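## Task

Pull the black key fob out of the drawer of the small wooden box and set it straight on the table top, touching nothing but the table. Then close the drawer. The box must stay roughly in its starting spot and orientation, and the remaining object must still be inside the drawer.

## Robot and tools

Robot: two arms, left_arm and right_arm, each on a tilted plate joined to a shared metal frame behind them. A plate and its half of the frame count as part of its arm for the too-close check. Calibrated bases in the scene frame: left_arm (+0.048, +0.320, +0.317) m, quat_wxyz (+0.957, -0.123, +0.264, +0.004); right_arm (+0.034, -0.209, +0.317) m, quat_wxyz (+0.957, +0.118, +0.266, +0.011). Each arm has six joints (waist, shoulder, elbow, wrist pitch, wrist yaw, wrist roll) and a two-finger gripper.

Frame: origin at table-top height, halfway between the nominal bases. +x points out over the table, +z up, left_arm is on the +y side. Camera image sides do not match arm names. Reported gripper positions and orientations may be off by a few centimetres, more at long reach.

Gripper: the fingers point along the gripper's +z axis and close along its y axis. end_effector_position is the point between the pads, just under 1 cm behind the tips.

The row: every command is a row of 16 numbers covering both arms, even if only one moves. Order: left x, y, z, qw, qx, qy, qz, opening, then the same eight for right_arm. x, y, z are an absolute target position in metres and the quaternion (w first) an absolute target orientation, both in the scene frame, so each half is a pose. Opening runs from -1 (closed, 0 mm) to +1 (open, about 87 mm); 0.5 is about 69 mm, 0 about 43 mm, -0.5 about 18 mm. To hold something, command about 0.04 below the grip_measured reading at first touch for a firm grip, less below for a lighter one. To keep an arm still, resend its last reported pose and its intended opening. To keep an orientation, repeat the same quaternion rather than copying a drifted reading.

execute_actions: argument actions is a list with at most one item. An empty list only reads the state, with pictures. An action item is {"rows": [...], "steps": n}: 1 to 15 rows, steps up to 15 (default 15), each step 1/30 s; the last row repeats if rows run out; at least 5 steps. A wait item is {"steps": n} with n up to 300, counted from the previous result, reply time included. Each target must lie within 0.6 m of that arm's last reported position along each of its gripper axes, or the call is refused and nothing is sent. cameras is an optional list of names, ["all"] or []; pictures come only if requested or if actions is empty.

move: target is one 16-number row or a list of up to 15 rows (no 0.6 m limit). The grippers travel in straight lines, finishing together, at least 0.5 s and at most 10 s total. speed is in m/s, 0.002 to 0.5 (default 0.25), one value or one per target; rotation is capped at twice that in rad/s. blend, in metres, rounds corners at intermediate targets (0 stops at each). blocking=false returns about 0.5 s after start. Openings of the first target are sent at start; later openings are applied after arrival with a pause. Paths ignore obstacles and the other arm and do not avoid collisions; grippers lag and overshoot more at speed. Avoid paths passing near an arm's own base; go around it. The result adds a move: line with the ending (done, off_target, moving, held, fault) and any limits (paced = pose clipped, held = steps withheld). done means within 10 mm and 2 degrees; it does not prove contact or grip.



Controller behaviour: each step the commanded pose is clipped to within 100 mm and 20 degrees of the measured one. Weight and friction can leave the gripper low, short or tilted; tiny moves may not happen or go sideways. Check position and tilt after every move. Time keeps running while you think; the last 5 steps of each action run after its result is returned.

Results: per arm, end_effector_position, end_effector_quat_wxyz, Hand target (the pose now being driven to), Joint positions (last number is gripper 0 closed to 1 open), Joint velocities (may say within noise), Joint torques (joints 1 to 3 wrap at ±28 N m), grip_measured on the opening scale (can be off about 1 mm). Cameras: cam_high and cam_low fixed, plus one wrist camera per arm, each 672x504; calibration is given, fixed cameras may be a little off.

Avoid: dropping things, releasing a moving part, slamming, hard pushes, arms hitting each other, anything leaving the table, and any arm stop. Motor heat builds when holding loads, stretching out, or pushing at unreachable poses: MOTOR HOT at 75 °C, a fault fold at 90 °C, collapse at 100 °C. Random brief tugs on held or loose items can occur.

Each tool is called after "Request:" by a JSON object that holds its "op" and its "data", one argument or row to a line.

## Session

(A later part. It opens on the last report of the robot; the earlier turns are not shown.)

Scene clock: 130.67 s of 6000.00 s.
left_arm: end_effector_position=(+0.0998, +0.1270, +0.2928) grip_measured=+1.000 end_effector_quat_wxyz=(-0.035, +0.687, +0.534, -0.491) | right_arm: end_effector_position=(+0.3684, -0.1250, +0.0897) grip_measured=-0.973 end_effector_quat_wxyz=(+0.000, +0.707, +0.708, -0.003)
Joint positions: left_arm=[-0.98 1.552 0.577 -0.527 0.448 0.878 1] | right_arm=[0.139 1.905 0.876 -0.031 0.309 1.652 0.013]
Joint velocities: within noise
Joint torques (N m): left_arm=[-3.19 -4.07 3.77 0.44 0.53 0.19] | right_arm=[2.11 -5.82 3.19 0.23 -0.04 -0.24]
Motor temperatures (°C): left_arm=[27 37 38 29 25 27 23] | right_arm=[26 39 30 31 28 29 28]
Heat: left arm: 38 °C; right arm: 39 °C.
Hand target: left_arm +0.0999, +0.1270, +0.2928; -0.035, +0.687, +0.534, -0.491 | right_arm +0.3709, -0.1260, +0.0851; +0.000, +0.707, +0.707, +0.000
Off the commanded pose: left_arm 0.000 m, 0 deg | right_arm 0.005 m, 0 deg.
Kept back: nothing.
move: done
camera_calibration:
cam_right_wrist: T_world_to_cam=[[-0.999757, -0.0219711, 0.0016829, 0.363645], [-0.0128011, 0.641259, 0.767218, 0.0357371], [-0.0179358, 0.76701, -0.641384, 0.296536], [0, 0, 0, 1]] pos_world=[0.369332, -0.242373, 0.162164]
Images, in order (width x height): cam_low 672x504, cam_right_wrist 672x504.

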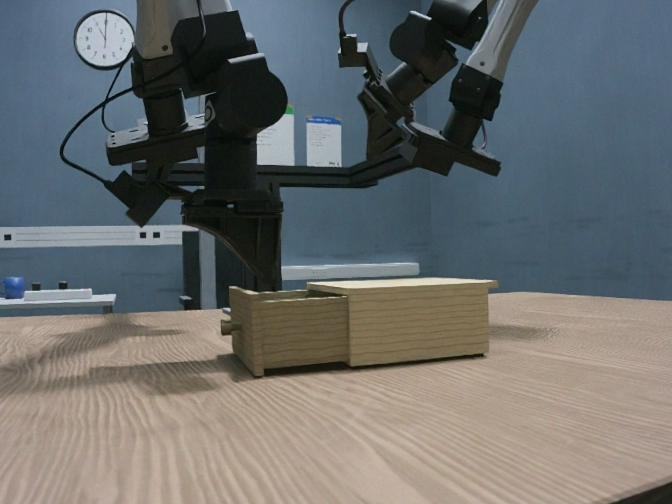

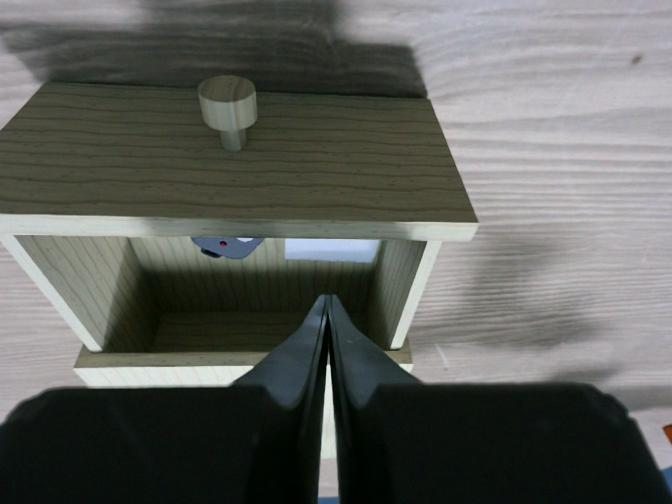

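Request:
{"op": "move", "data": {
  "target": [
    [0.0998,0.127,0.2928,-0.035,0.687,0.534,-0.491,1,0.371,-0.126,0.024,0,0.7071,0.7071,0,-1]
  ],
  "speed": 0.06,
  "cameras": ["cam_right_wrist","cam_low"]
}}

Scene clock: 132.47 s of 6000.00 s.
left_arm: end_effector_position=(+0.0998, +0.1270, +0.2928) grip_measured=+1.000 end_effector_quat_wxyz=(-0.035, +0.687, +0.534, -0.491) | right_arm: end_effector_position=(+0.3721, -0.1074, +0.0400) grip_measured=-0.973 end_effector_quat_wxyz=(-0.023, +0.703, +0.710, +0.024)
Joint positions: left_arm=[-0.98 1.552 0.577 -0.527 0.448 0.878 1] | right_arm=[0.107 2.118 0.969 0.105 0.223 1.612 0.013]
Joint velocities: within noise
Joint torques (N m): left_arm=[-3.22 -4.1 3.86 0.44 0.55 0.19] | right_arm=[0.54 -4.9 2.32 0.36 0.56 -0.3]
Motor temperatures (°C): left_arm=[27 37 38 29 25 27 23] | right_arm=[26 39 30 31 28 29 28]
Heat: left arm: 38 °C; right arm: 39 °C.
Hand target: left_arm +0.0999, +0.1270, +0.2928; -0.035, +0.687, +0.534, -0.491 | right_arm +0.3703, -0.1261, +0.0256; -0.001, +0.707, +0.707, +0.000
Off the commanded pose: left_arm 0.000 m, 0 deg | right_arm 0.025 m, 4 deg.
Kept back: nothing.
move: off_target (right_arm)
camera_calibration:
cam_right_wrist: T_world_to_cam=[[-0.999525, -0.0305767, -0.00396812, 0.366984], [-0.0211267, 0.585437, 0.810442, 0.0579706], [-0.0224576, 0.810141, -0.585805, 0.255263], [0, 0, 0, 1]] pos_world=[0.373766, -0.229516, 0.104009]
Images, in order (width x height): cam_low 672x504, cam_right_wrist 672x504.

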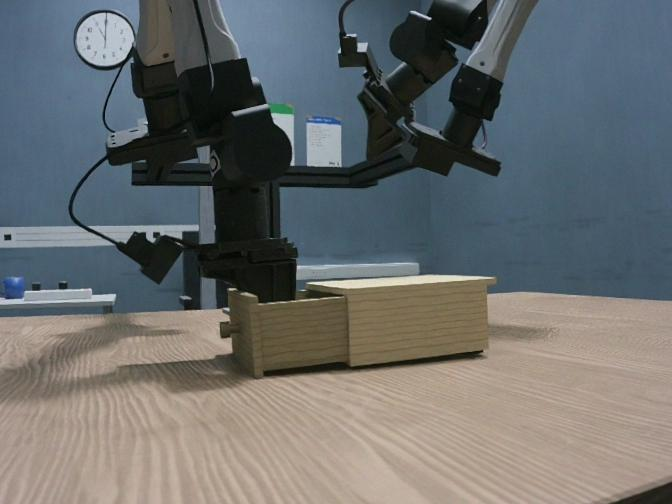

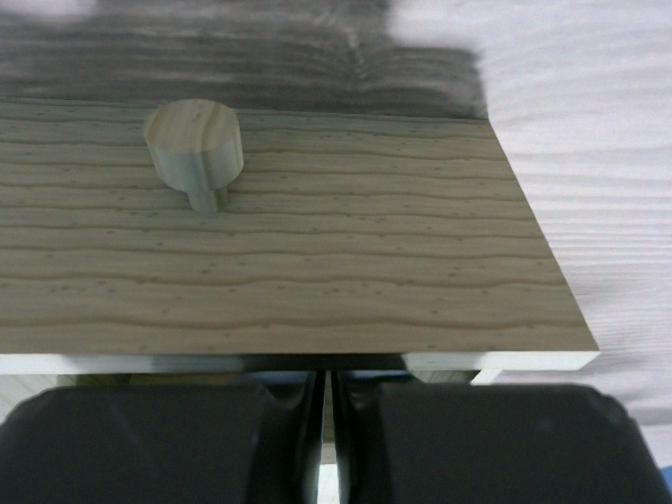

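Request:
{"op": "move", "data": {
  "target": [
    [0.0998,0.127,0.2928,-0.035,0.687,0.534,-0.491,1,0.371,-0.115,0.09,0,0.7071,0.7071,0,-1],
    [0.0998,0.127,0.2928,-0.035,0.687,0.534,-0.491,1,0.371,-0.14,0.12,0,0.7071,0.7071,0,-1],
    [0.0998,0.127,0.2928,-0.035,0.687,0.534,-0.491,1,0.385,-0.15,0.13,0.2099,0.0341,0.9774,-0.0073,-1]
  ],
  "speed": [0.08,0.2,0.3],
  "blend": [0.0,0.02,0.0],
  "cameras": ["cam_right_wrist","cam_low"]
}}

Scene clock: 138.70 s of 6000.00 s.
left_arm: end_effector_position=(+0.0998, +0.1270, +0.2928) grip_measured=+1.000 end_effector_quat_wxyz=(-0.035, +0.687, +0.534, -0.491) | right_arm: end_effector_position=(+0.3734, -0.1531, +0.1188) grip_measured=-0.973 end_effector_quat_wxyz=(+0.187, +0.034, +0.982, -0.018)
Joint positions: left_arm=[-0.98 1.552 0.577 -0.527 0.448 0.878 1] | right_arm=[0.238 1.779 0.66 0.432 0.438 0.087 0.013]
Joint velocities: within noise
Joint torques (N m): left_arm=[-3.19 -4.08 3.82 0.44 0.53 0.19] | right_arm=[4.01 -9.4 1.78 0.96 -0.07 -0.23]
Motor temperatures (°C): left_arm=[27 37 38 29 25 27 23] | right_arm=[26 39 30 31 28 29 28]
Heat: left arm: 38 °C; right arm: 39 °C.
Hand target: left_arm +0.0999, +0.1270, +0.2928; -0.035, +0.687, +0.534, -0.491 | right_arm +0.3849, -0.1500, +0.1297; +0.210, +0.034, +0.977, -0.008
Off the commanded pose: left_arm 0.000 m, 0 deg | right_arm 0.016 m, 3 deg.
Kept back: nothing.
move: off_target (right_arm); blend cut to 0.0195 m at target 2
camera_calibration:
cam_right_wrist: T_world_to_cam=[[-0.0542038, -0.998144, 0.0277483, -0.137607], [-0.874874, 0.0608678, 0.480511, 0.298551], [-0.481309, 0.00176925, -0.876549, 0.420581], [0, 0, 0, 1]] pos_world=[0.456165, -0.156268, 0.229021]
Images, in order (width x height): cam_low 672x504, cam_right_wrist 672x504.

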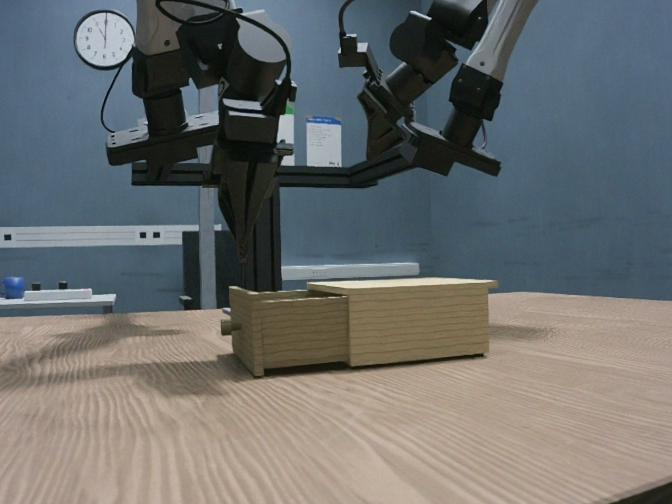

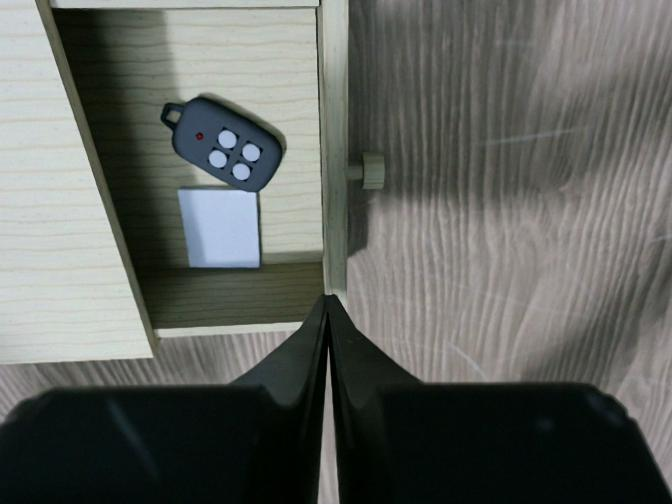

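Request:
{"op": "move", "data": {
  "target": [
    [0.0998,0.127,0.2928,-0.035,0.687,0.534,-0.491,1,0.39,-0.215,0.11,0.2099,0.0341,0.9774,-0.0073,-1],
    [0.0998,0.127,0.2928,-0.035,0.687,0.534,-0.491,1,0.398,-0.213,0.033,0.2099,0.0341,0.9774,-0.0073,-1],
    [0.0998,0.127,0.2928,-0.035,0.687,0.534,-0.491,1,0.398,-0.190,0.033,0.2099,0.0341,0.9774,-0.0073,-1]
  ],
  "speed": [0.2,0.15,0.05],
  "blend": [0.02,0.0,0.0],
  "cameras": ["cam_right_wrist","cam_low"]
}}

Request:
{"op": "move", "data": {
  "target": [0.0998,0.127,0.2928,-0.035,0.687,0.534,-0.491,1,0.398,-0.175,0.033,0.2099,0.0341,0.9774,-0.0073,-1],
  "speed": 0.03,
  "cameras": ["cam_right_wrist","cam_low"]
}}

Scene clock: 140.77 s of 6000.00 s.
left_arm: end_effector_position=(+0.0998, +0.1270, +0.2928) grip_measured=+1.000 end_effector_quat_wxyz=(-0.035, +0.687, +0.534, -0.491) | right_arm: end_effector_position=(+0.3958, -0.1927, +0.0361) grip_measured=-0.973 end_effector_quat_wxyz=(+0.205, +0.029, +0.978, -0.005)
Joint positions: left_arm=[-0.98 1.552 0.577 -0.527 0.448 0.878 1] | right_arm=[0.022 2.1 0.796 0.702 0.237 -0.067 0.013]
Joint velocities: within noise
Joint torques (N m): left_arm=[-3.22 -4.07 3.79 0.43 0.54 0.19] | right_arm=[3.6 -6.09 2.13 1.1 0.07 -0.02]
Motor temperatures (°C): left_arm=[27 37 38 28 25 27 23] | right_arm=[26 39 30 31 28 29 28]
Heat: left arm: 38 °C; right arm: 39 °C.
Hand target: left_arm +0.0999, +0.1270, +0.2928; -0.035, +0.687, +0.534, -0.491 | right_arm +0.3978, -0.1900, +0.0331; +0.210, +0.034, +0.977, -0.007
Off the commanded pose: left_arm 0.000 m, 0 deg | right_arm 0.005 m, 1 deg.
Kept back: nothing.
move: done
camera_calibration:
cam_right_wrist: T_world_to_cam=[[-0.0399513, -0.999194, 0.00382885, -0.178628], [-0.893135, 0.0374283, 0.448228, 0.364265], [-0.44801, 0.0144876, -0.893911, 0.348831], [0, 0, 0, 1]] pos_world=[0.474481, -0.197171, 0.149234]
Images, in order (width x height): cam_low 672x504, cam_right_wrist 672x504.

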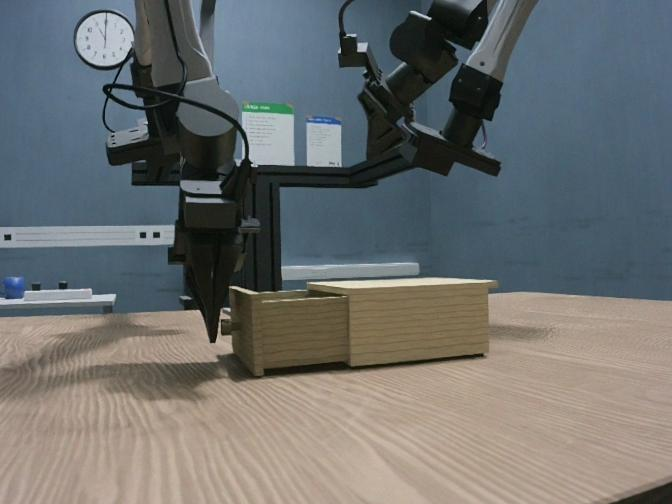

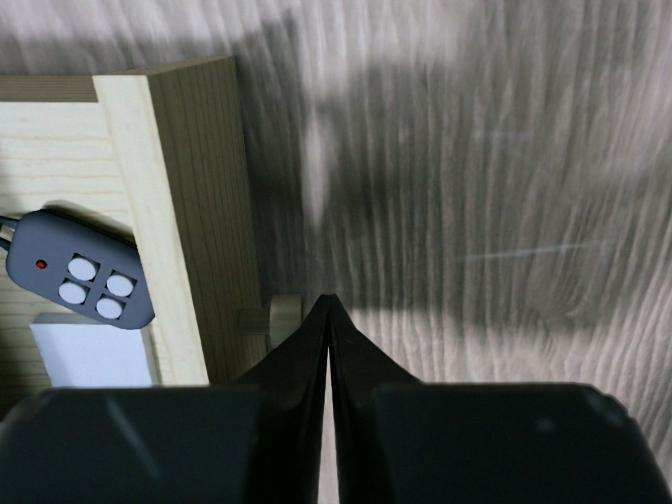

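Scene clock: 141.53 s of 6000.00 s.
left_arm: end_effector_position=(+0.0998, +0.1270, +0.2928) grip_measured=+1.000 end_effector_quat_wxyz=(-0.035, +0.687, +0.534, -0.491) | right_arm: end_effector_position=(+0.3967, -0.1908, +0.0361) grip_measured=-0.973 end_effector_quat_wxyz=(+0.206, +0.035, +0.978, -0.027)
Joint positions: left_arm=[-0.98 1.552 0.577 -0.527 0.448 0.878 1] | right_arm=[0.05 2.112 0.805 0.706 0.305 -0.049 0.013]
Joint velocities: within noise
Joint torques (N m): left_arm=[-3.19 -4.04 3.78 0.44 0.55 0.19] | right_arm=[5.14 -5.71 2.13 1.04 -0.21 -0.01]
Motor temperatures (°C): left_arm=[27 37 38 28 25 27 23] | right_arm=[26 39 30 31 28 29 28]
Heat: left arm: 38 °C; right arm: 39 °C.
Hand target: left_arm +0.0999, +0.1270, +0.2928; -0.035, +0.687, +0.534, -0.491 | right_arm +0.3976, -0.1751, +0.0335; +0.209, +0.034, +0.977, -0.007
Off the commanded pose: left_arm 0.000 m, 0 deg | right_arm 0.016 m, 2 deg.
Kept back: nothing.
move: off_target (right_arm)
camera_calibration:
cam_right_wrist: T_world_to_cam=[[-0.0605327, -0.99719, 0.0441282, -0.169587], [-0.892097, 0.0738794, 0.445764, 0.371586], [-0.447771, -0.0123834, -0.894062, 0.344041], [0, 0, 0, 1]] pos_world=[0.475277, -0.192302, 0.149438]
Images, in order (width x height): cam_low 672x504, cam_right_wrist 672x504.

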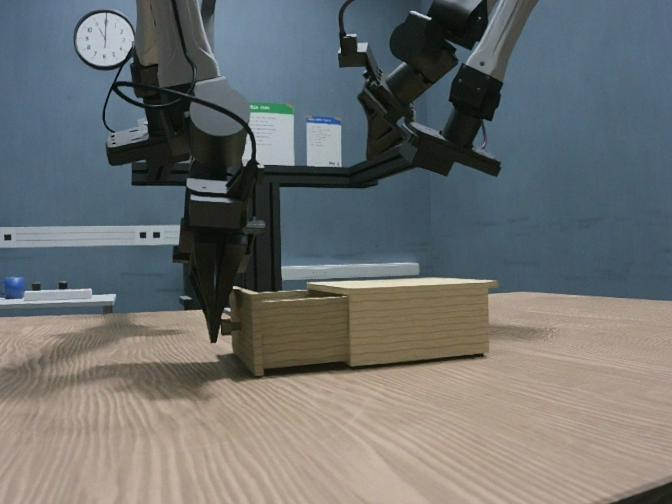

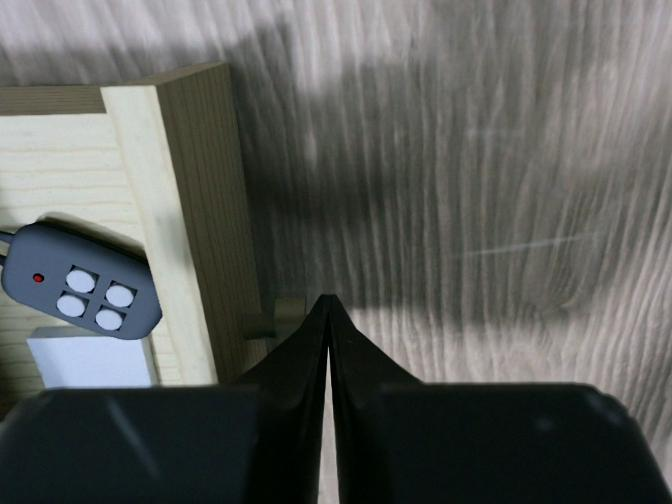

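Request:
{"op": "move", "data": {
  "target": [0.0998,0.127,0.2928,-0.035,0.687,0.534,-0.491,1,0.398,-0.163,0.033,0.2099,0.0341,0.9774,-0.0073,-1],
  "speed": 0.03,
  "cameras": ["cam_low"]
}}

Scene clock: 142.47 s of 6000.00 s.
left_arm: end_effector_position=(+0.0998, +0.1270, +0.2928) grip_measured=+1.000 end_effector_quat_wxyz=(-0.035, +0.687, +0.534, -0.491) | right_arm: end_effector_position=(+0.3963, -0.1904, +0.0368) grip_measured=-0.974 end_effector_quat_wxyz=(+0.205, +0.040, +0.977, -0.047)
Joint positions: left_arm=[-0.98 1.552 0.577 -0.527 0.448 0.878 1] | right_arm=[0.073 2.119 0.81 0.706 0.366 -0.037 0.013]
Joint velocities: within noise
Joint torques (N m): left_arm=[-3.19 -4.11 3.82 0.44 0.54 0.19] | right_arm=[6.45 -5.7 2.22 1.01 -0.53 0.12]
Motor temperatures (°C): left_arm=[27 37 38 28 25 27 23] | right_arm=[26 39 30 31 28 29 28]
Heat: left arm: 38 °C; right arm: 39 °C.
Hand target: left_arm +0.0999, +0.1270, +0.2928; -0.035, +0.687, +0.534, -0.491 | right_arm +0.3969, -0.1636, +0.0344; +0.209, +0.034, +0.977, -0.008
Off the commanded pose: left_arm 0.000 m, 0 deg | right_arm 0.028 m, 5 deg.
Kept back: nothing.
move: off_target (right_arm)
Images, in order (width x height): cam_low 672x504.

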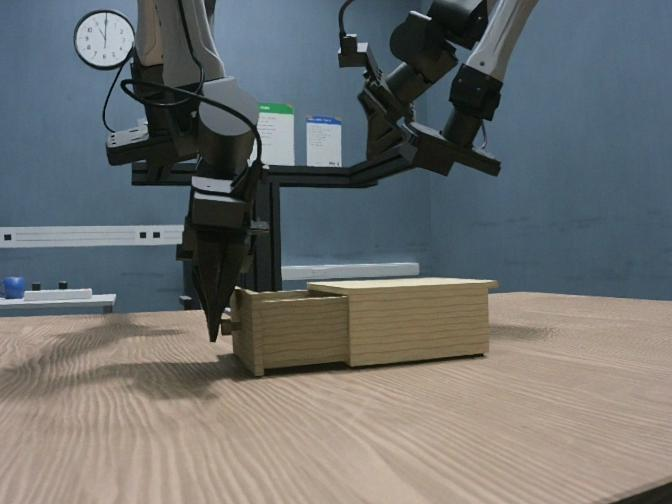

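Request:
{"op": "move", "data": {
  "target": [0.0998,0.127,0.2928,-0.035,0.687,0.534,-0.491,1,0.398,-0.150,0.033,0.2099,0.0341,0.9774,-0.0073,-1],
  "speed": 0.03,
  "cameras": ["cam_low"]
}}

Scene clock: 143.40 s of 6000.00 s.
left_arm: end_effector_position=(+0.0998, +0.1270, +0.2928) grip_measured=+1.000 end_effector_quat_wxyz=(-0.035, +0.687, +0.534, -0.491) | right_arm: end_effector_position=(+0.3968, -0.1794, +0.0372) grip_measured=-0.974 end_effector_quat_wxyz=(+0.207, +0.040, +0.976, -0.051)
Joint positions: left_arm=[-0.98 1.552 0.577 -0.527 0.448 0.878 1] | right_arm=[0.107 2.133 0.819 0.706 0.401 -0.017 0.013]
Joint velocities: within noise
Joint torques (N m): left_arm=[-3.19 -4.04 3.81 0.44 0.54 0.19] | right_arm=[6.83 -5.56 2.58 0.97 -0.56 0.17]
Motor temperatures (°C): left_arm=[27 37 38 28 25 27 23] | right_arm=[26 39 30 31 28 29 28]
Heat: left arm: 38 °C; right arm: 39 °C.
Hand target: left_arm +0.0999, +0.1270, +0.2928; -0.035, +0.687, +0.534, -0.491 | right_arm +0.3968, -0.1507, +0.0346; +0.209, +0.034, +0.977, -0.008
Off the commanded pose: left_arm 0.000 m, 0 deg | right_arm 0.030 m, 5 deg.
Kept back: nothing.
move: off_target (right_arm)
Images, in order (width x height): cam_low 672x504.

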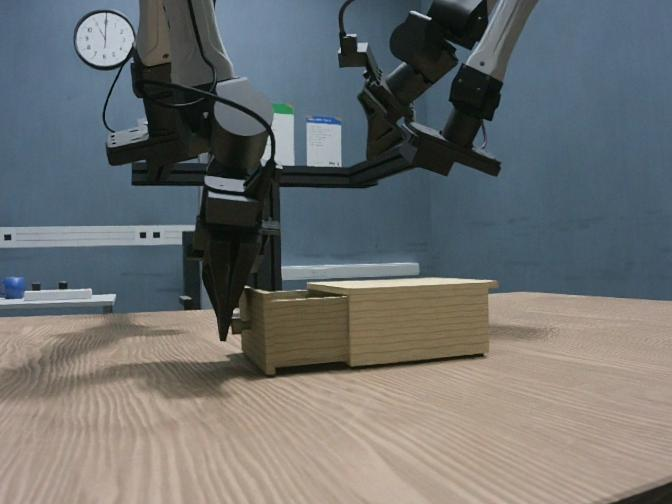

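Request:
{"op": "move", "data": {
  "target": [
    [0.0998,0.127,0.2928,-0.035,0.687,0.534,-0.491,1,0.396,-0.200,0.04,0.2099,0.0341,0.9774,-0.0073,-1],
    [0.0998,0.127,0.2928,-0.035,0.687,0.534,-0.491,1,0.394,-0.210,0.11,0,0.7071,0.7071,0,-0.3],
    [0.0998,0.127,0.2928,-0.035,0.687,0.534,-0.491,1,0.394,-0.190,0.10,0,0.7071,0.7071,0,-0.3]
  ],
  "speed": [0.1,0.25,0.1],
  "cameras": ["cam_right_wrist","cam_low"]
}}

Scene clock: 149.20 s of 6000.00 s.
left_arm: end_effector_position=(+0.0998, +0.1270, +0.2928) grip_measured=+1.000 end_effector_quat_wxyz=(-0.035, +0.687, +0.534, -0.491) | right_arm: end_effector_position=(+0.3834, -0.1900, +0.1006) grip_measured=-0.300 end_effector_quat_wxyz=(-0.013, +0.703, +0.711, -0.004)
Joint positions: left_arm=[-0.98 1.552 0.577 -0.527 0.448 0.878 1] | right_arm=[-0.057 1.821 0.929 -0.147 0.195 1.473 0.35]
Joint velocities: within noise
Joint torques (N m): left_arm=[-3.25 -4.07 3.82 0.43 0.55 0.19] | right_arm=[2.85 -7.05 4.63 0.18 0.2 0.04]
Motor temperatures (°C): left_arm=[27 37 38 28 25 27 23] | right_arm=[26 39 30 31 28 29 28]
Heat: left arm: 38 °C; right arm: 39 °C.
Hand target: left_arm +0.0999, +0.1270, +0.2928; -0.035, +0.687, +0.534, -0.491 | right_arm +0.3939, -0.1900, +0.1003; +0.000, +0.707, +0.707, +0.000
Off the commanded pose: left_arm 0.000 m, 0 deg | right_arm 0.011 m, 2 deg.
Kept back: nothing.
move: off_target (right_arm); target 2's new opening was sent with right_arm's hand 0.021 m and 3 deg from that target
camera_calibration:
cam_right_wrist: T_world_to_cam=[[-0.999273, -0.0308217, 0.0224499, 0.373198], [-0.00192166, 0.628715, 0.777633, 0.0616409], [-0.0380825, 0.777024, -0.628317, 0.36193], [0, 0, 0, 1]] pos_world=[0.386829, -0.30848, 0.171094]
Images, in order (width x height): cam_low 672x504, cam_right_wrist 672x504.

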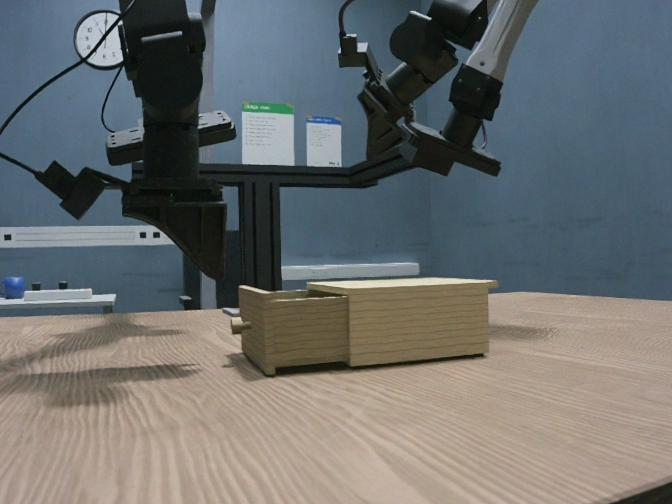

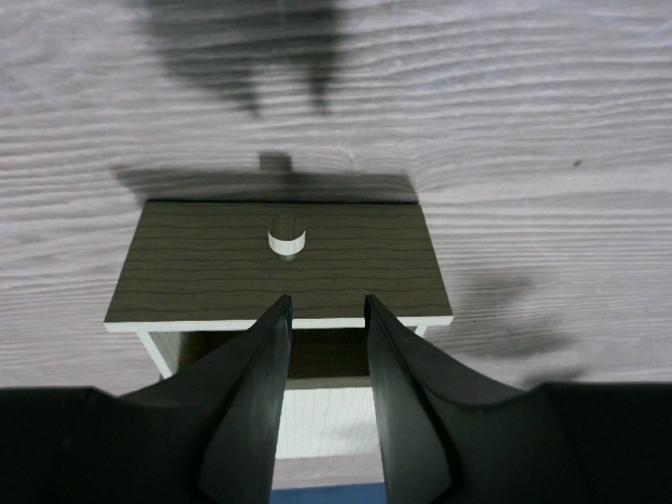

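Request:
{"op": "move", "data": {
  "target": [
    [0.0998,0.127,0.2928,-0.035,0.687,0.534,-0.491,1,0.409,-0.175,0.065,0,0.7071,0.7071,0,-0.3]
  ],
  "speed": [0.1],
  "cameras": ["cam_right_wrist","cam_low"]
}}

Scene clock: 150.43 s of 6000.00 s.
left_arm: end_effector_position=(+0.0998, +0.1270, +0.2928) grip_measured=+1.000 end_effector_quat_wxyz=(-0.035, +0.687, +0.534, -0.491) | right_arm: end_effector_position=(+0.4051, -0.1780, +0.0692) grip_measured=-0.300 end_effector_quat_wxyz=(-0.006, +0.706, +0.708, +0.000)
Joint positions: left_arm=[-0.98 1.552 0.577 -0.527 0.448 0.878 1] | right_arm=[-0.035 1.97 1.042 -0.097 0.209 1.496 0.35]
Joint velocities: within noise
Joint torques (N m): left_arm=[-3.18 -4.08 3.84 0.44 0.55 0.2] | right_arm=[3.49 -6.52 3.81 0.26 0.17 -0.03]
Motor temperatures (°C): left_arm=[27 37 38 28 25 27 23] | right_arm=[26 39 30 31 28 28 28]
Heat: left arm: 38 °C; right arm: 39 °C.
Hand target: left_arm +0.0999, +0.1270, +0.2928; -0.035, +0.687, +0.534, -0.491 | right_arm +0.4088, -0.1750, +0.0651; +0.000, +0.707, +0.707, +0.000
Off the commanded pose: left_arm 0.000 m, 0 deg | right_arm 0.006 m, 1 deg.
Kept back: nothing.
move: done
camera_calibration:
cam_right_wrist: T_world_to_cam=[[-0.999704, -0.0234719, 0.00644664, 0.398572], [-0.00983778, 0.631866, 0.775015, 0.082525], [-0.0222645, 0.774722, -0.63191, 0.327059], [0, 0, 0, 1]] pos_world=[0.406547, -0.296169, 0.140144]
Images, in order (width x height): cam_low 672x504, cam_right_wrist 672x504.

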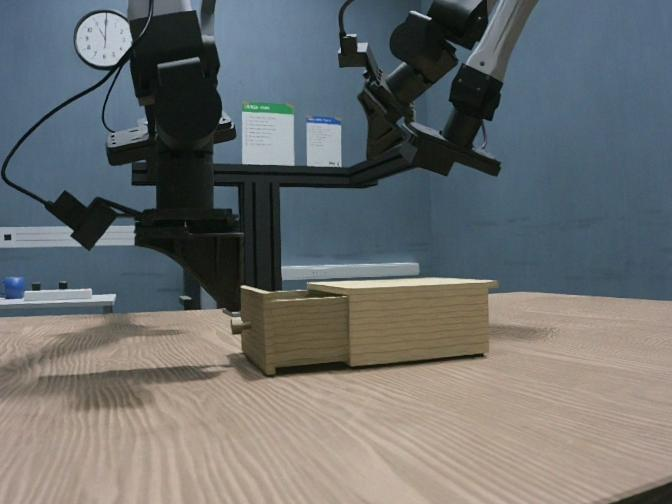

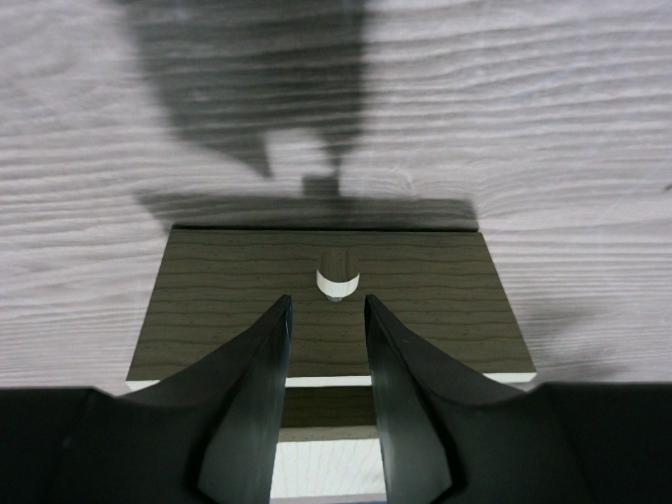

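Request:
{"op": "move", "data": {
  "target": [
    [0.0998,0.127,0.2928,-0.035,0.687,0.534,-0.491,1,0.404,-0.170,0.060,0,0.7071,0.7071,0,-0.3],
    [0.0998,0.127,0.2928,-0.035,0.687,0.534,-0.491,1,0.404,-0.165,0.034,0,0.7071,0.7071,0,-0.3]
  ],
  "speed": [0.1,0.06],
  "cameras": ["cam_right_wrist","cam_low"]
}}

Scene clock: 152.13 s of 6000.00 s.
left_arm: end_effector_position=(+0.0998, +0.1270, +0.2928) grip_measured=+1.000 end_effector_quat_wxyz=(-0.035, +0.687, +0.534, -0.491) | right_arm: end_effector_position=(+0.4018, -0.1674, +0.0388) grip_measured=-0.300 end_effector_quat_wxyz=(-0.005, +0.706, +0.708, +0.001)
Joint positions: left_arm=[-0.98 1.552 0.577 -0.527 0.448 0.878 1] | right_arm=[-0.025 2.086 1.072 -0.011 0.214 1.505 0.35]
Joint velocities: within noise
Joint torques (N m): left_arm=[-3.18 -4.08 3.84 0.44 0.54 0.18] | right_arm=[3.6 -6.57 3.06 0.28 0.18 -0.04]
Motor temperatures (°C): left_arm=[27 37 38 28 25 27 23] | right_arm=[26 39 30 30 28 28 28]
Heat: left arm: 38 °C; right arm: 39 °C.
Hand target: left_arm +0.0999, +0.1270, +0.2928; -0.035, +0.687, +0.534, -0.491 | right_arm +0.4040, -0.1650, +0.0342; +0.000, +0.707, +0.707, +0.000
Off the commanded pose: left_arm 0.000 m, 0 deg | right_arm 0.006 m, 1 deg.
Kept back: nothing.
move: done
camera_calibration:
cam_right_wrist: T_world_to_cam=[[-0.99973, -0.0228737, 0.00400712, 0.395951], [-0.0113546, 0.632015, 0.774873, 0.0999931], [-0.0202567, 0.774618, -0.632104, 0.298836], [0, 0, 0, 1]] pos_world=[0.403033, -0.285624, 0.109827]
Images, in order (width x height): cam_low 672x504, cam_right_wrist 672x504.

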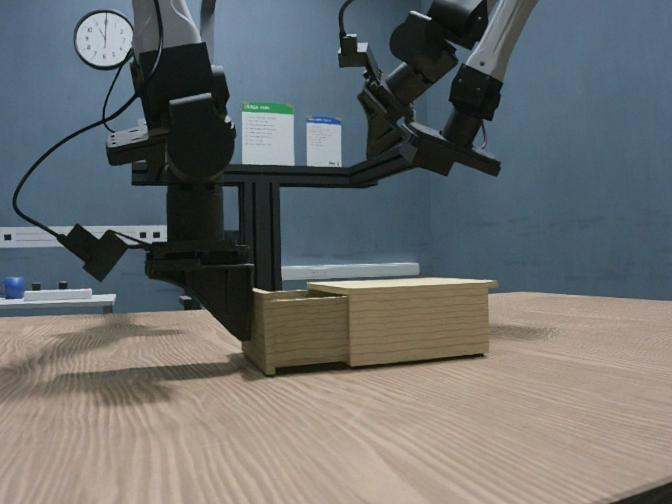

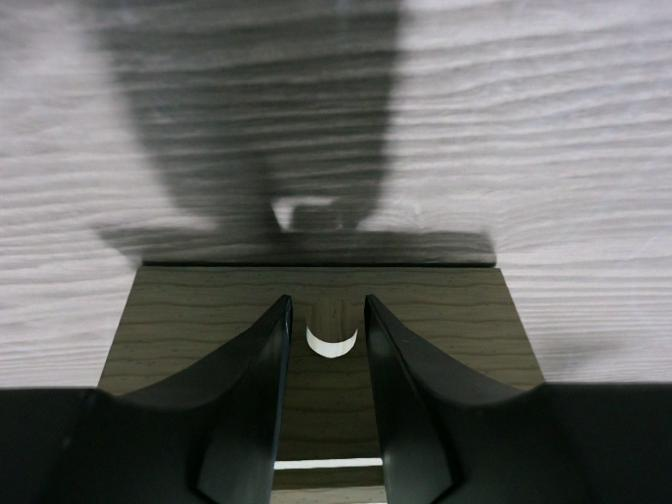

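Request:
{"op": "execute_actions", "data": {
  "actions": [
    {"rows":[[0.0998,0.127,0.2928,-0.035,0.687,0.534,-0.491,1,0.404,-0.165,0.034,0,0.7071,0.7071,0,-0.5],[0.0998,0.127,0.2928,-0.035,0.687,0.534,-0.491,1,0.404,-0.165,0.034,0,0.7071,0.7071,0,-0.55],[0.0998,0.127,0.2928,-0.035,0.687,0.534,-0.491,1,0.404,-0.165,0.034,0,0.7071,0.7071,0,-0.6],[0.0998,0.127,0.2928,-0.035,0.687,0.534,-0.491,1,0.404,-0.165,0.034,0,0.7071,0.7071,0,-0.65],[0.0998,0.127,0.2928,-0.035,0.687,0.534,-0.491,1,0.404,-0.165,0.034,0,0.7071,0.7071,0,-0.7],[0.0998,0.127,0.2928,-0.035,0.687,0.534,-0.491,1,0.404,-0.165,0.034,0,0.7071,0.7071,0,-0.75]],"steps":15}
  ]
}}

Request:
{"op": "execute_actions", "data": {
  "actions": [],
  "cameras": ["cam_right_wrist"]
}}

Scene clock: 152.83 s of 6000.00 s.
left_arm: end_effector_position=(+0.0998, +0.1270, +0.2928) grip_measured=+1.000 end_effector_quat_wxyz=(-0.035, +0.687, +0.534, -0.491) | right_arm: end_effector_position=(+0.4016, -0.1675, +0.0388) grip_measured=-0.521 end_effector_quat_wxyz=(-0.005, +0.706, +0.708, +0.000)
Joint positions: left_arm=[-0.98 1.552 0.577 -0.527 0.448 0.878 1] | right_arm=[-0.025 2.086 1.072 -0.012 0.214 1.505 0.239]
Joint velocities: within noise
Joint torques (N m): left_arm=[-3.19 -4.08 3.79 0.44 0.54 0.19] | right_arm=[3.43 -6.56 3.23 0.22 0.2 -0.04]
Motor temperatures (°C): left_arm=[27 37 38 28 25 27 23] | right_arm=[26 39 30 30 28 28 28]
Heat: left arm: 38 °C; right arm: 39 °C.
Steps of this call (1-11: nothing new was sent; 12-21: this action's first 10). Readings (end_effector_position of left_arm | right_arm):
12: (+0.0998, +0.1270, +0.2928) | (+0.4020, -0.1674, +0.0388)
13: (+0.0998, +0.1270, +0.2928) | (+0.4018, -0.1675, +0.0388)
15: (+0.0998, +0.1270, +0.2928) | (+0.4016, -0.1675, +0.0388)
19: (+0.0998, +0.1270, +0.2928) | (+0.4016, -0.1675, +0.0388)
21: the state above

Scene clock: 153.00 s of 6000.00 s.
left_arm: end_effector_position=(+0.0998, +0.1270, +0.2928) grip_measured=+1.000 end_effector_quat_wxyz=(-0.035, +0.687, +0.534, -0.491) | right_arm: end_effector_position=(+0.4016, -0.1675, +0.0388) grip_measured=-0.521 end_effector_quat_wxyz=(-0.005, +0.706, +0.708, +0.000)
Joint positions: left_arm=[-0.98 1.552 0.577 -0.527 0.448 0.878 1] | right_arm=[-0.025 2.086 1.072 -0.012 0.214 1.505 0.239]
Joint velocities: within noise
Joint torques (N m): left_arm=[-3.26 -4.1 3.81 0.44 0.54 0.19] | right_arm=[3.45 -6.64 3.14 0.24 0.17 -0.07]
Motor temperatures (°C): left_arm=[27 37 38 28 25 27 23] | right_arm=[26 39 30 30 28 28 28]
Heat: left arm: 38 °C; right arm: 39 °C.
Hand target: left_arm +0.0999, +0.1270, +0.2928; -0.035, +0.687, +0.534, -0.491 | right_arm +0.4039, -0.1650, +0.0342; +0.000, +0.707, +0.707, +0.000
Off the commanded pose: left_arm 0.000 m, 0 deg | right_arm 0.006 m, 1 deg.
Steps of this call (1-5: your previous action's last 5). Readings (end_effector_position of left_arm | right_arm):
1: (+0.0998, +0.1270, +0.2928) | (+0.4016, -0.1675, +0.0388)
2: (+0.0998, +0.1270, +0.2928) | (+0.4016, -0.1675, +0.0388)
4: (+0.0998, +0.1270, +0.2928) | (+0.4016, -0.1675, +0.0388)
5: the state above
camera_calibration:
cam_right_wrist: T_world_to_cam=[[-0.999723, -0.0230421, 0.00478165, 0.39569], [-0.0108676, 0.632271, 0.774671, 0.0998905], [-0.0208734, 0.774405, -0.632346, 0.299088], [0, 0, 0, 1]] pos_world=[0.402909, -0.285655, 0.109852]
Images, in order (width x height): cam_right_wrist 672x504.

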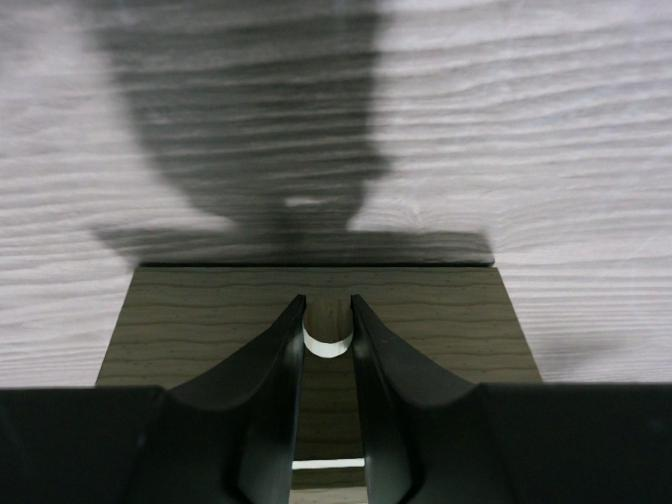

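Request:
{"op": "move", "data": {
  "target": [0.0998,0.127,0.2928,-0.035,0.687,0.534,-0.491,1,0.404,-0.195,0.034,0,0.7071,0.7071,0,-0.75],
  "speed": 0.04,
  "cameras": ["cam_low"]
}}

Scene clock: 154.27 s of 6000.00 s.
left_arm: end_effector_position=(+0.0998, +0.1270, +0.2928) grip_measured=+1.000 end_effector_quat_wxyz=(-0.035, +0.687, +0.534, -0.491) | right_arm: end_effector_position=(+0.4007, -0.1767, +0.0373) grip_measured=-0.521 end_effector_quat_wxyz=(-0.021, +0.706, +0.708, +0.017)
Joint positions: left_arm=[-0.98 1.552 0.577 -0.527 0.448 0.878 1] | right_arm=[-0.073 2.086 1.072 -0.007 0.144 1.464 0.239]
Joint velocities: within noise
Joint torques (N m): left_arm=[-3.21 -4.07 3.79 0.44 0.55 0.19] | right_arm=[0.09 -8.46 2.71 0.13 0.43 -0.33]
Motor temperatures (°C): left_arm=[27 37 38 28 25 27 23] | right_arm=[26 39 30 30 28 28 28]
Heat: left arm: 38 °C; right arm: 39 °C.
Hand target: left_arm +0.0999, +0.1270, +0.2928; -0.035, +0.687, +0.534, -0.491 | right_arm +0.4038, -0.1948, +0.0345; +0.000, +0.707, +0.707, +0.000
Off the commanded pose: left_arm 0.000 m, 0 deg | right_arm 0.019 m, 3 deg.
Kept back: nothing.
move: off_target (right_arm)
Images, in order (width x height): cam_low 672x504.

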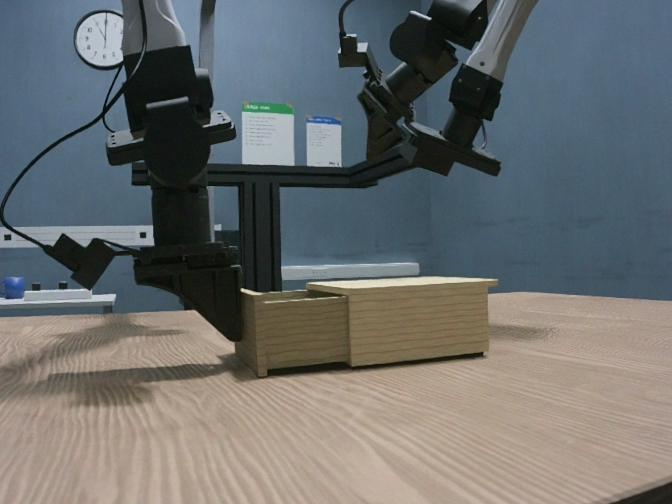

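Request:
{"op": "move", "data": {
  "target": [0.0998,0.127,0.2928,-0.035,0.687,0.534,-0.491,1,0.404,-0.210,0.034,0,0.7071,0.7071,0,-0.75],
  "speed": 0.04,
  "cameras": ["cam_low"]
}}

Scene clock: 155.23 s of 6000.00 s.
left_arm: end_effector_position=(+0.0998, +0.1270, +0.2928) grip_measured=+1.000 end_effector_quat_wxyz=(-0.035, +0.687, +0.534, -0.491) | right_arm: end_effector_position=(+0.3986, -0.1881, +0.0354) grip_measured=-0.521 end_effector_quat_wxyz=(-0.026, +0.706, +0.708, +0.020)
Joint positions: left_arm=[-0.98 1.552 0.577 -0.527 0.448 0.878 1] | right_arm=[-0.11 2.086 1.072 -0.007 0.113 1.432 0.239]
Joint velocities: within noise
Joint torques (N m): left_arm=[-3.21 -4.1 3.82 0.44 0.54 0.19] | right_arm=[-0.17 -9.03 2.99 0.08 0.55 -0.36]
Motor temperatures (°C): left_arm=[27 37 38 28 25 27 23] | right_arm=[26 39 30 30 28 28 28]
Heat: left arm: 38 °C; right arm: 39 °C.
Hand target: left_arm +0.0999, +0.1270, +0.2928; -0.035, +0.687, +0.534, -0.491 | right_arm +0.4037, -0.2098, +0.0345; +0.000, +0.707, +0.707, +0.000
Off the commanded pose: left_arm 0.000 m, 0 deg | right_arm 0.023 m, 4 deg.
Kept back: nothing.
move: off_target (right_arm)
Images, in order (width x height): cam_low 672x504.

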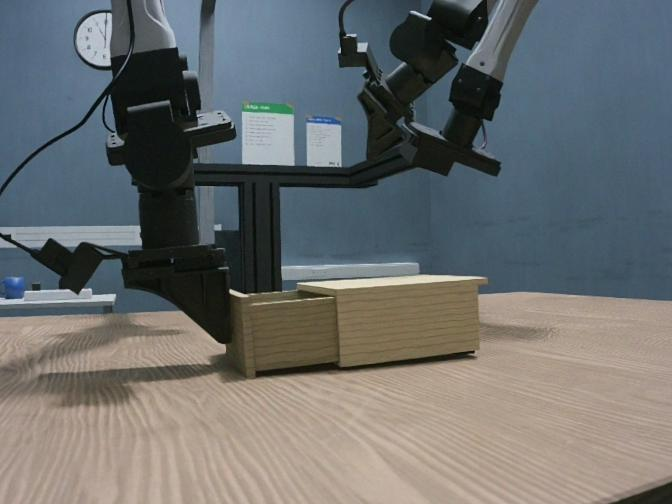

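Request:
{"op": "move", "data": {
  "target": [
    [0.0998,0.127,0.2928,-0.035,0.687,0.534,-0.491,1,0.3986,-0.188,0.0354,0,0.7071,0.7071,0,-0.2],
    [0.0998,0.127,0.2928,-0.035,0.687,0.534,-0.491,1,0.3986,-0.192,0.11,0,0.7071,0.7071,0,-0.2],
    [0.0998,0.127,0.2928,-0.035,0.687,0.534,-0.491,1,0.385,-0.14,0.135,0.2099,0.0341,0.9774,-0.0073,-1]
  ],
  "speed": [0.1,0.15,0.3],
  "cameras": ["cam_right_wrist","cam_low"]
}}

Scene clock: 161.23 s of 6000.00 s.
left_arm: end_effector_position=(+0.0998, +0.1270, +0.2928) grip_measured=+1.000 end_effector_quat_wxyz=(-0.035, +0.687, +0.534, -0.491) | right_arm: end_effector_position=(+0.3737, -0.1416, +0.1235) grip_measured=-0.973 end_effector_quat_wxyz=(+0.188, +0.032, +0.982, -0.013)
Joint positions: left_arm=[-0.98 1.552 0.577 -0.527 0.448 0.878 1] | right_arm=[0.275 1.775 0.67 0.409 0.456 0.11 0.013]
Joint velocities: within noise
Joint torques (N m): left_arm=[-3.23 -4.03 3.86 0.42 0.53 0.2] | right_arm=[4.16 -9.57 1.96 0.95 0.02 -0.23]
Motor temperatures (°C): left_arm=[27 37 38 28 25 27 23] | right_arm=[26 39 30 30 28 28 28]
Heat: left arm: 38 °C; right arm: 39 °C.
Hand target: left_arm +0.0999, +0.1270, +0.2928; -0.035, +0.687, +0.534, -0.491 | right_arm +0.3848, -0.1401, +0.1346; +0.210, +0.034, +0.977, -0.007
Off the commanded pose: left_arm 0.000 m, 0 deg | right_arm 0.016 m, 3 deg.
Kept back: nothing.
move: off_target (right_arm); target 3's new opening was sent with right_arm's hand 0.016 m and 3 deg from that target
camera_calibration:
cam_right_wrist: T_world_to_cam=[[-0.0481933, -0.998642, 0.0198107, -0.127597], [-0.875699, 0.0517838, 0.480073, 0.294979], [-0.480447, 0.00578815, -0.877005, 0.42514], [0, 0, 0, 1]] pos_world=[0.456421, -0.14516, 0.233766]
Images, in order (width x height): cam_low 672x504, cam_right_wrist 672x504.

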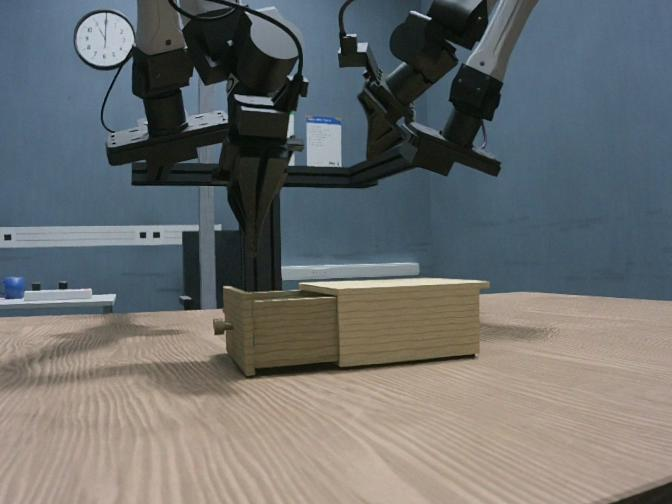

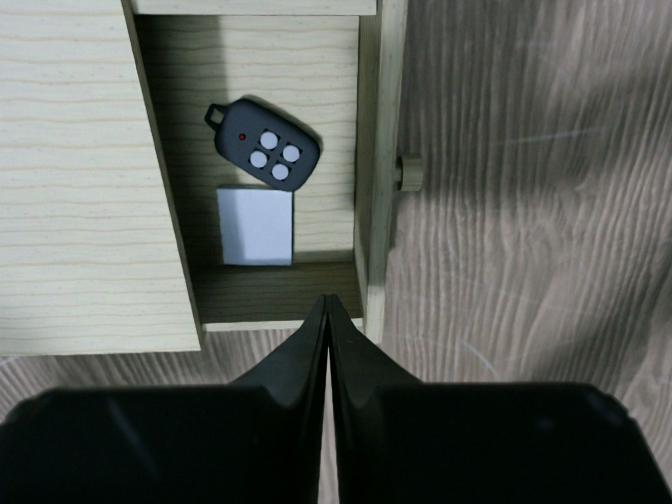

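Request:
{"op": "move", "data": {
  "target": [
    [0.0998,0.127,0.2928,-0.035,0.687,0.534,-0.491,1,0.372,-0.138,0.125,0.1228,-0.6964,0.6964,0.1228,-1],
    [0.0998,0.127,0.2928,-0.035,0.687,0.534,-0.491,1,0.370,-0.137,0.075,0.1228,-0.6964,0.6964,0.1228,-1]
  ],
  "speed": [0.3,0.1],
  "cameras": ["cam_right_wrist","cam_low"]
}}

Scene clock: 165.60 s of 6000.00 s.
left_arm: end_effector_position=(+0.0998, +0.1270, +0.2928) grip_measured=+1.000 end_effector_quat_wxyz=(-0.035, +0.687, +0.534, -0.491) | right_arm: end_effector_position=(+0.3669, -0.1369, +0.0799) grip_measured=-0.973 end_effector_quat_wxyz=(-0.118, +0.697, -0.697, -0.122)
Joint positions: left_arm=[-0.98 1.552 0.577 -0.527 0.448 0.878 1] | right_arm=[0.162 1.939 0.877 0.026 -0.024 -1.473 0.013]
Joint velocities: within noise
Joint torques (N m): left_arm=[-3.19 -4.12 3.77 0.43 0.54 0.19] | right_arm=[2.43 -5.76 3.23 0.32 -0.42 -0.26]
Motor temperatures (°C): left_arm=[27 37 38 28 25 27 23] | right_arm=[26 39 30 30 28 28 28]
Heat: left arm: 38 °C; right arm: 39 °C.
Hand target: left_arm +0.0999, +0.1270, +0.2928; -0.035, +0.687, +0.534, -0.491 | right_arm +0.3699, -0.1371, +0.0752; -0.123, +0.696, -0.696, -0.123
Off the commanded pose: left_arm 0.000 m, 0 deg | right_arm 0.006 m, 1 deg.
Kept back: nothing.
move: done
camera_calibration:
cam_right_wrist: T_world_to_cam=[[0.999774, 0.0212224, -0.000986006, -0.365574], [0.0187312, -0.858612, 0.512283, -0.14569], [0.0100253, -0.512186, -0.858816, 0.131318], [0, 0, 0, 1]] pos_world=[0.366904, -0.0500736, 0.187052]
Images, in order (width x height): cam_low 672x504, cam_right_wrist 672x504.

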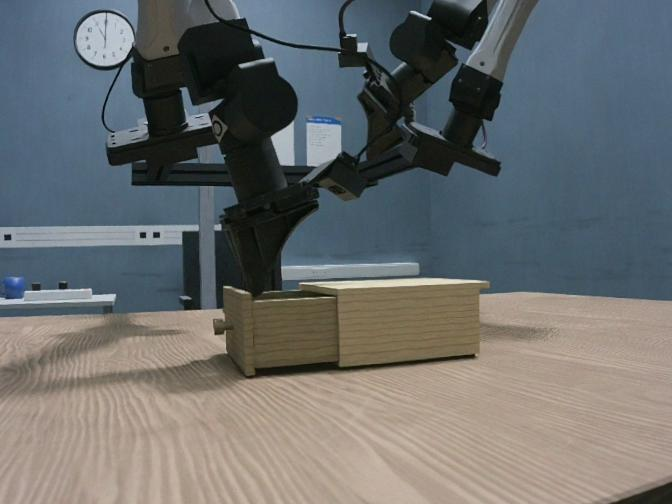

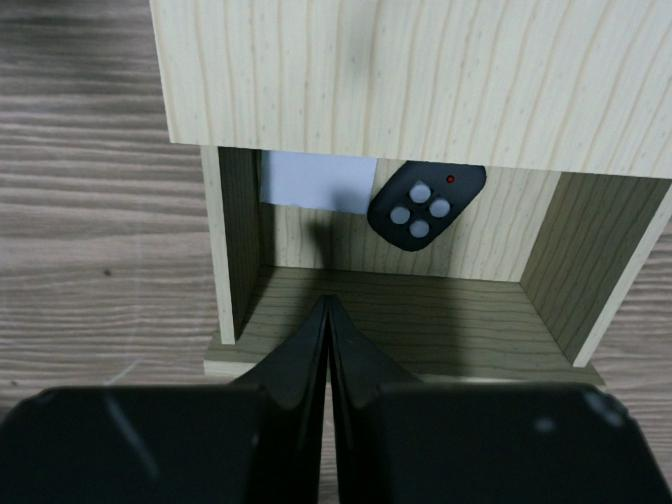

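Request:
{"op": "move", "data": {
  "target": [
    [0.0998,0.127,0.2928,-0.035,0.687,0.534,-0.491,1,0.370,-0.137,0.026,0.1228,-0.6964,0.6964,0.1228,-1]
  ],
  "speed": [0.06],
  "cameras": ["cam_right_wrist","cam_low"]
}}

Scene clock: 166.97 s of 6000.00 s.
left_arm: end_effector_position=(+0.0998, +0.1270, +0.2928) grip_measured=+1.000 end_effector_quat_wxyz=(-0.035, +0.687, +0.534, -0.491) | right_arm: end_effector_position=(+0.3675, -0.1336, +0.0322) grip_measured=-0.973 end_effector_quat_wxyz=(-0.120, +0.697, -0.696, -0.126)
Joint positions: left_arm=[-0.98 1.552 0.577 -0.527 0.448 0.878 1] | right_arm=[0.123 2.128 0.959 0.13 -0.053 -1.507 0.013]
Joint velocities: within noise
Joint torques (N m): left_arm=[-3.23 -4.08 3.84 0.43 0.55 0.19] | right_arm=[2.17 -5.96 2.35 0.34 -0.26 -0.28]
Motor temperatures (°C): left_arm=[27 37 38 28 25 27 23] | right_arm=[26 39 30 30 28 28 28]
Heat: left arm: 38 °C; right arm: 39 °C.
Hand target: left_arm +0.0999, +0.1270, +0.2928; -0.035, +0.687, +0.534, -0.491 | right_arm +0.3698, -0.1370, +0.0262; -0.123, +0.696, -0.696, -0.123
Off the commanded pose: left_arm 0.000 m, 0 deg | right_arm 0.007 m, 1 deg.
Kept back: nothing.
move: done
camera_calibration:
cam_right_wrist: T_world_to_cam=[[0.999731, 0.0230391, -0.00282809, -0.366001], [0.0213208, -0.863264, 0.504303, -0.11967], [0.0091773, -0.504227, -0.863522, 0.0935059], [0, 0, 0, 1]] pos_world=[0.367596, -0.047726, 0.140059]
Images, in order (width x height): cam_low 672x504, cam_right_wrist 672x504.

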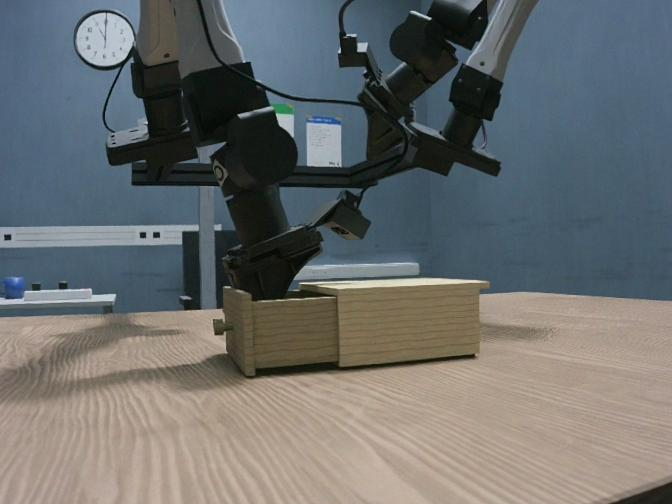

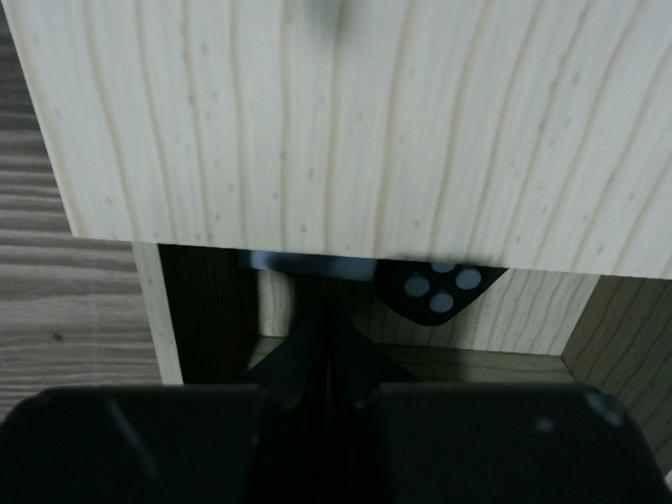

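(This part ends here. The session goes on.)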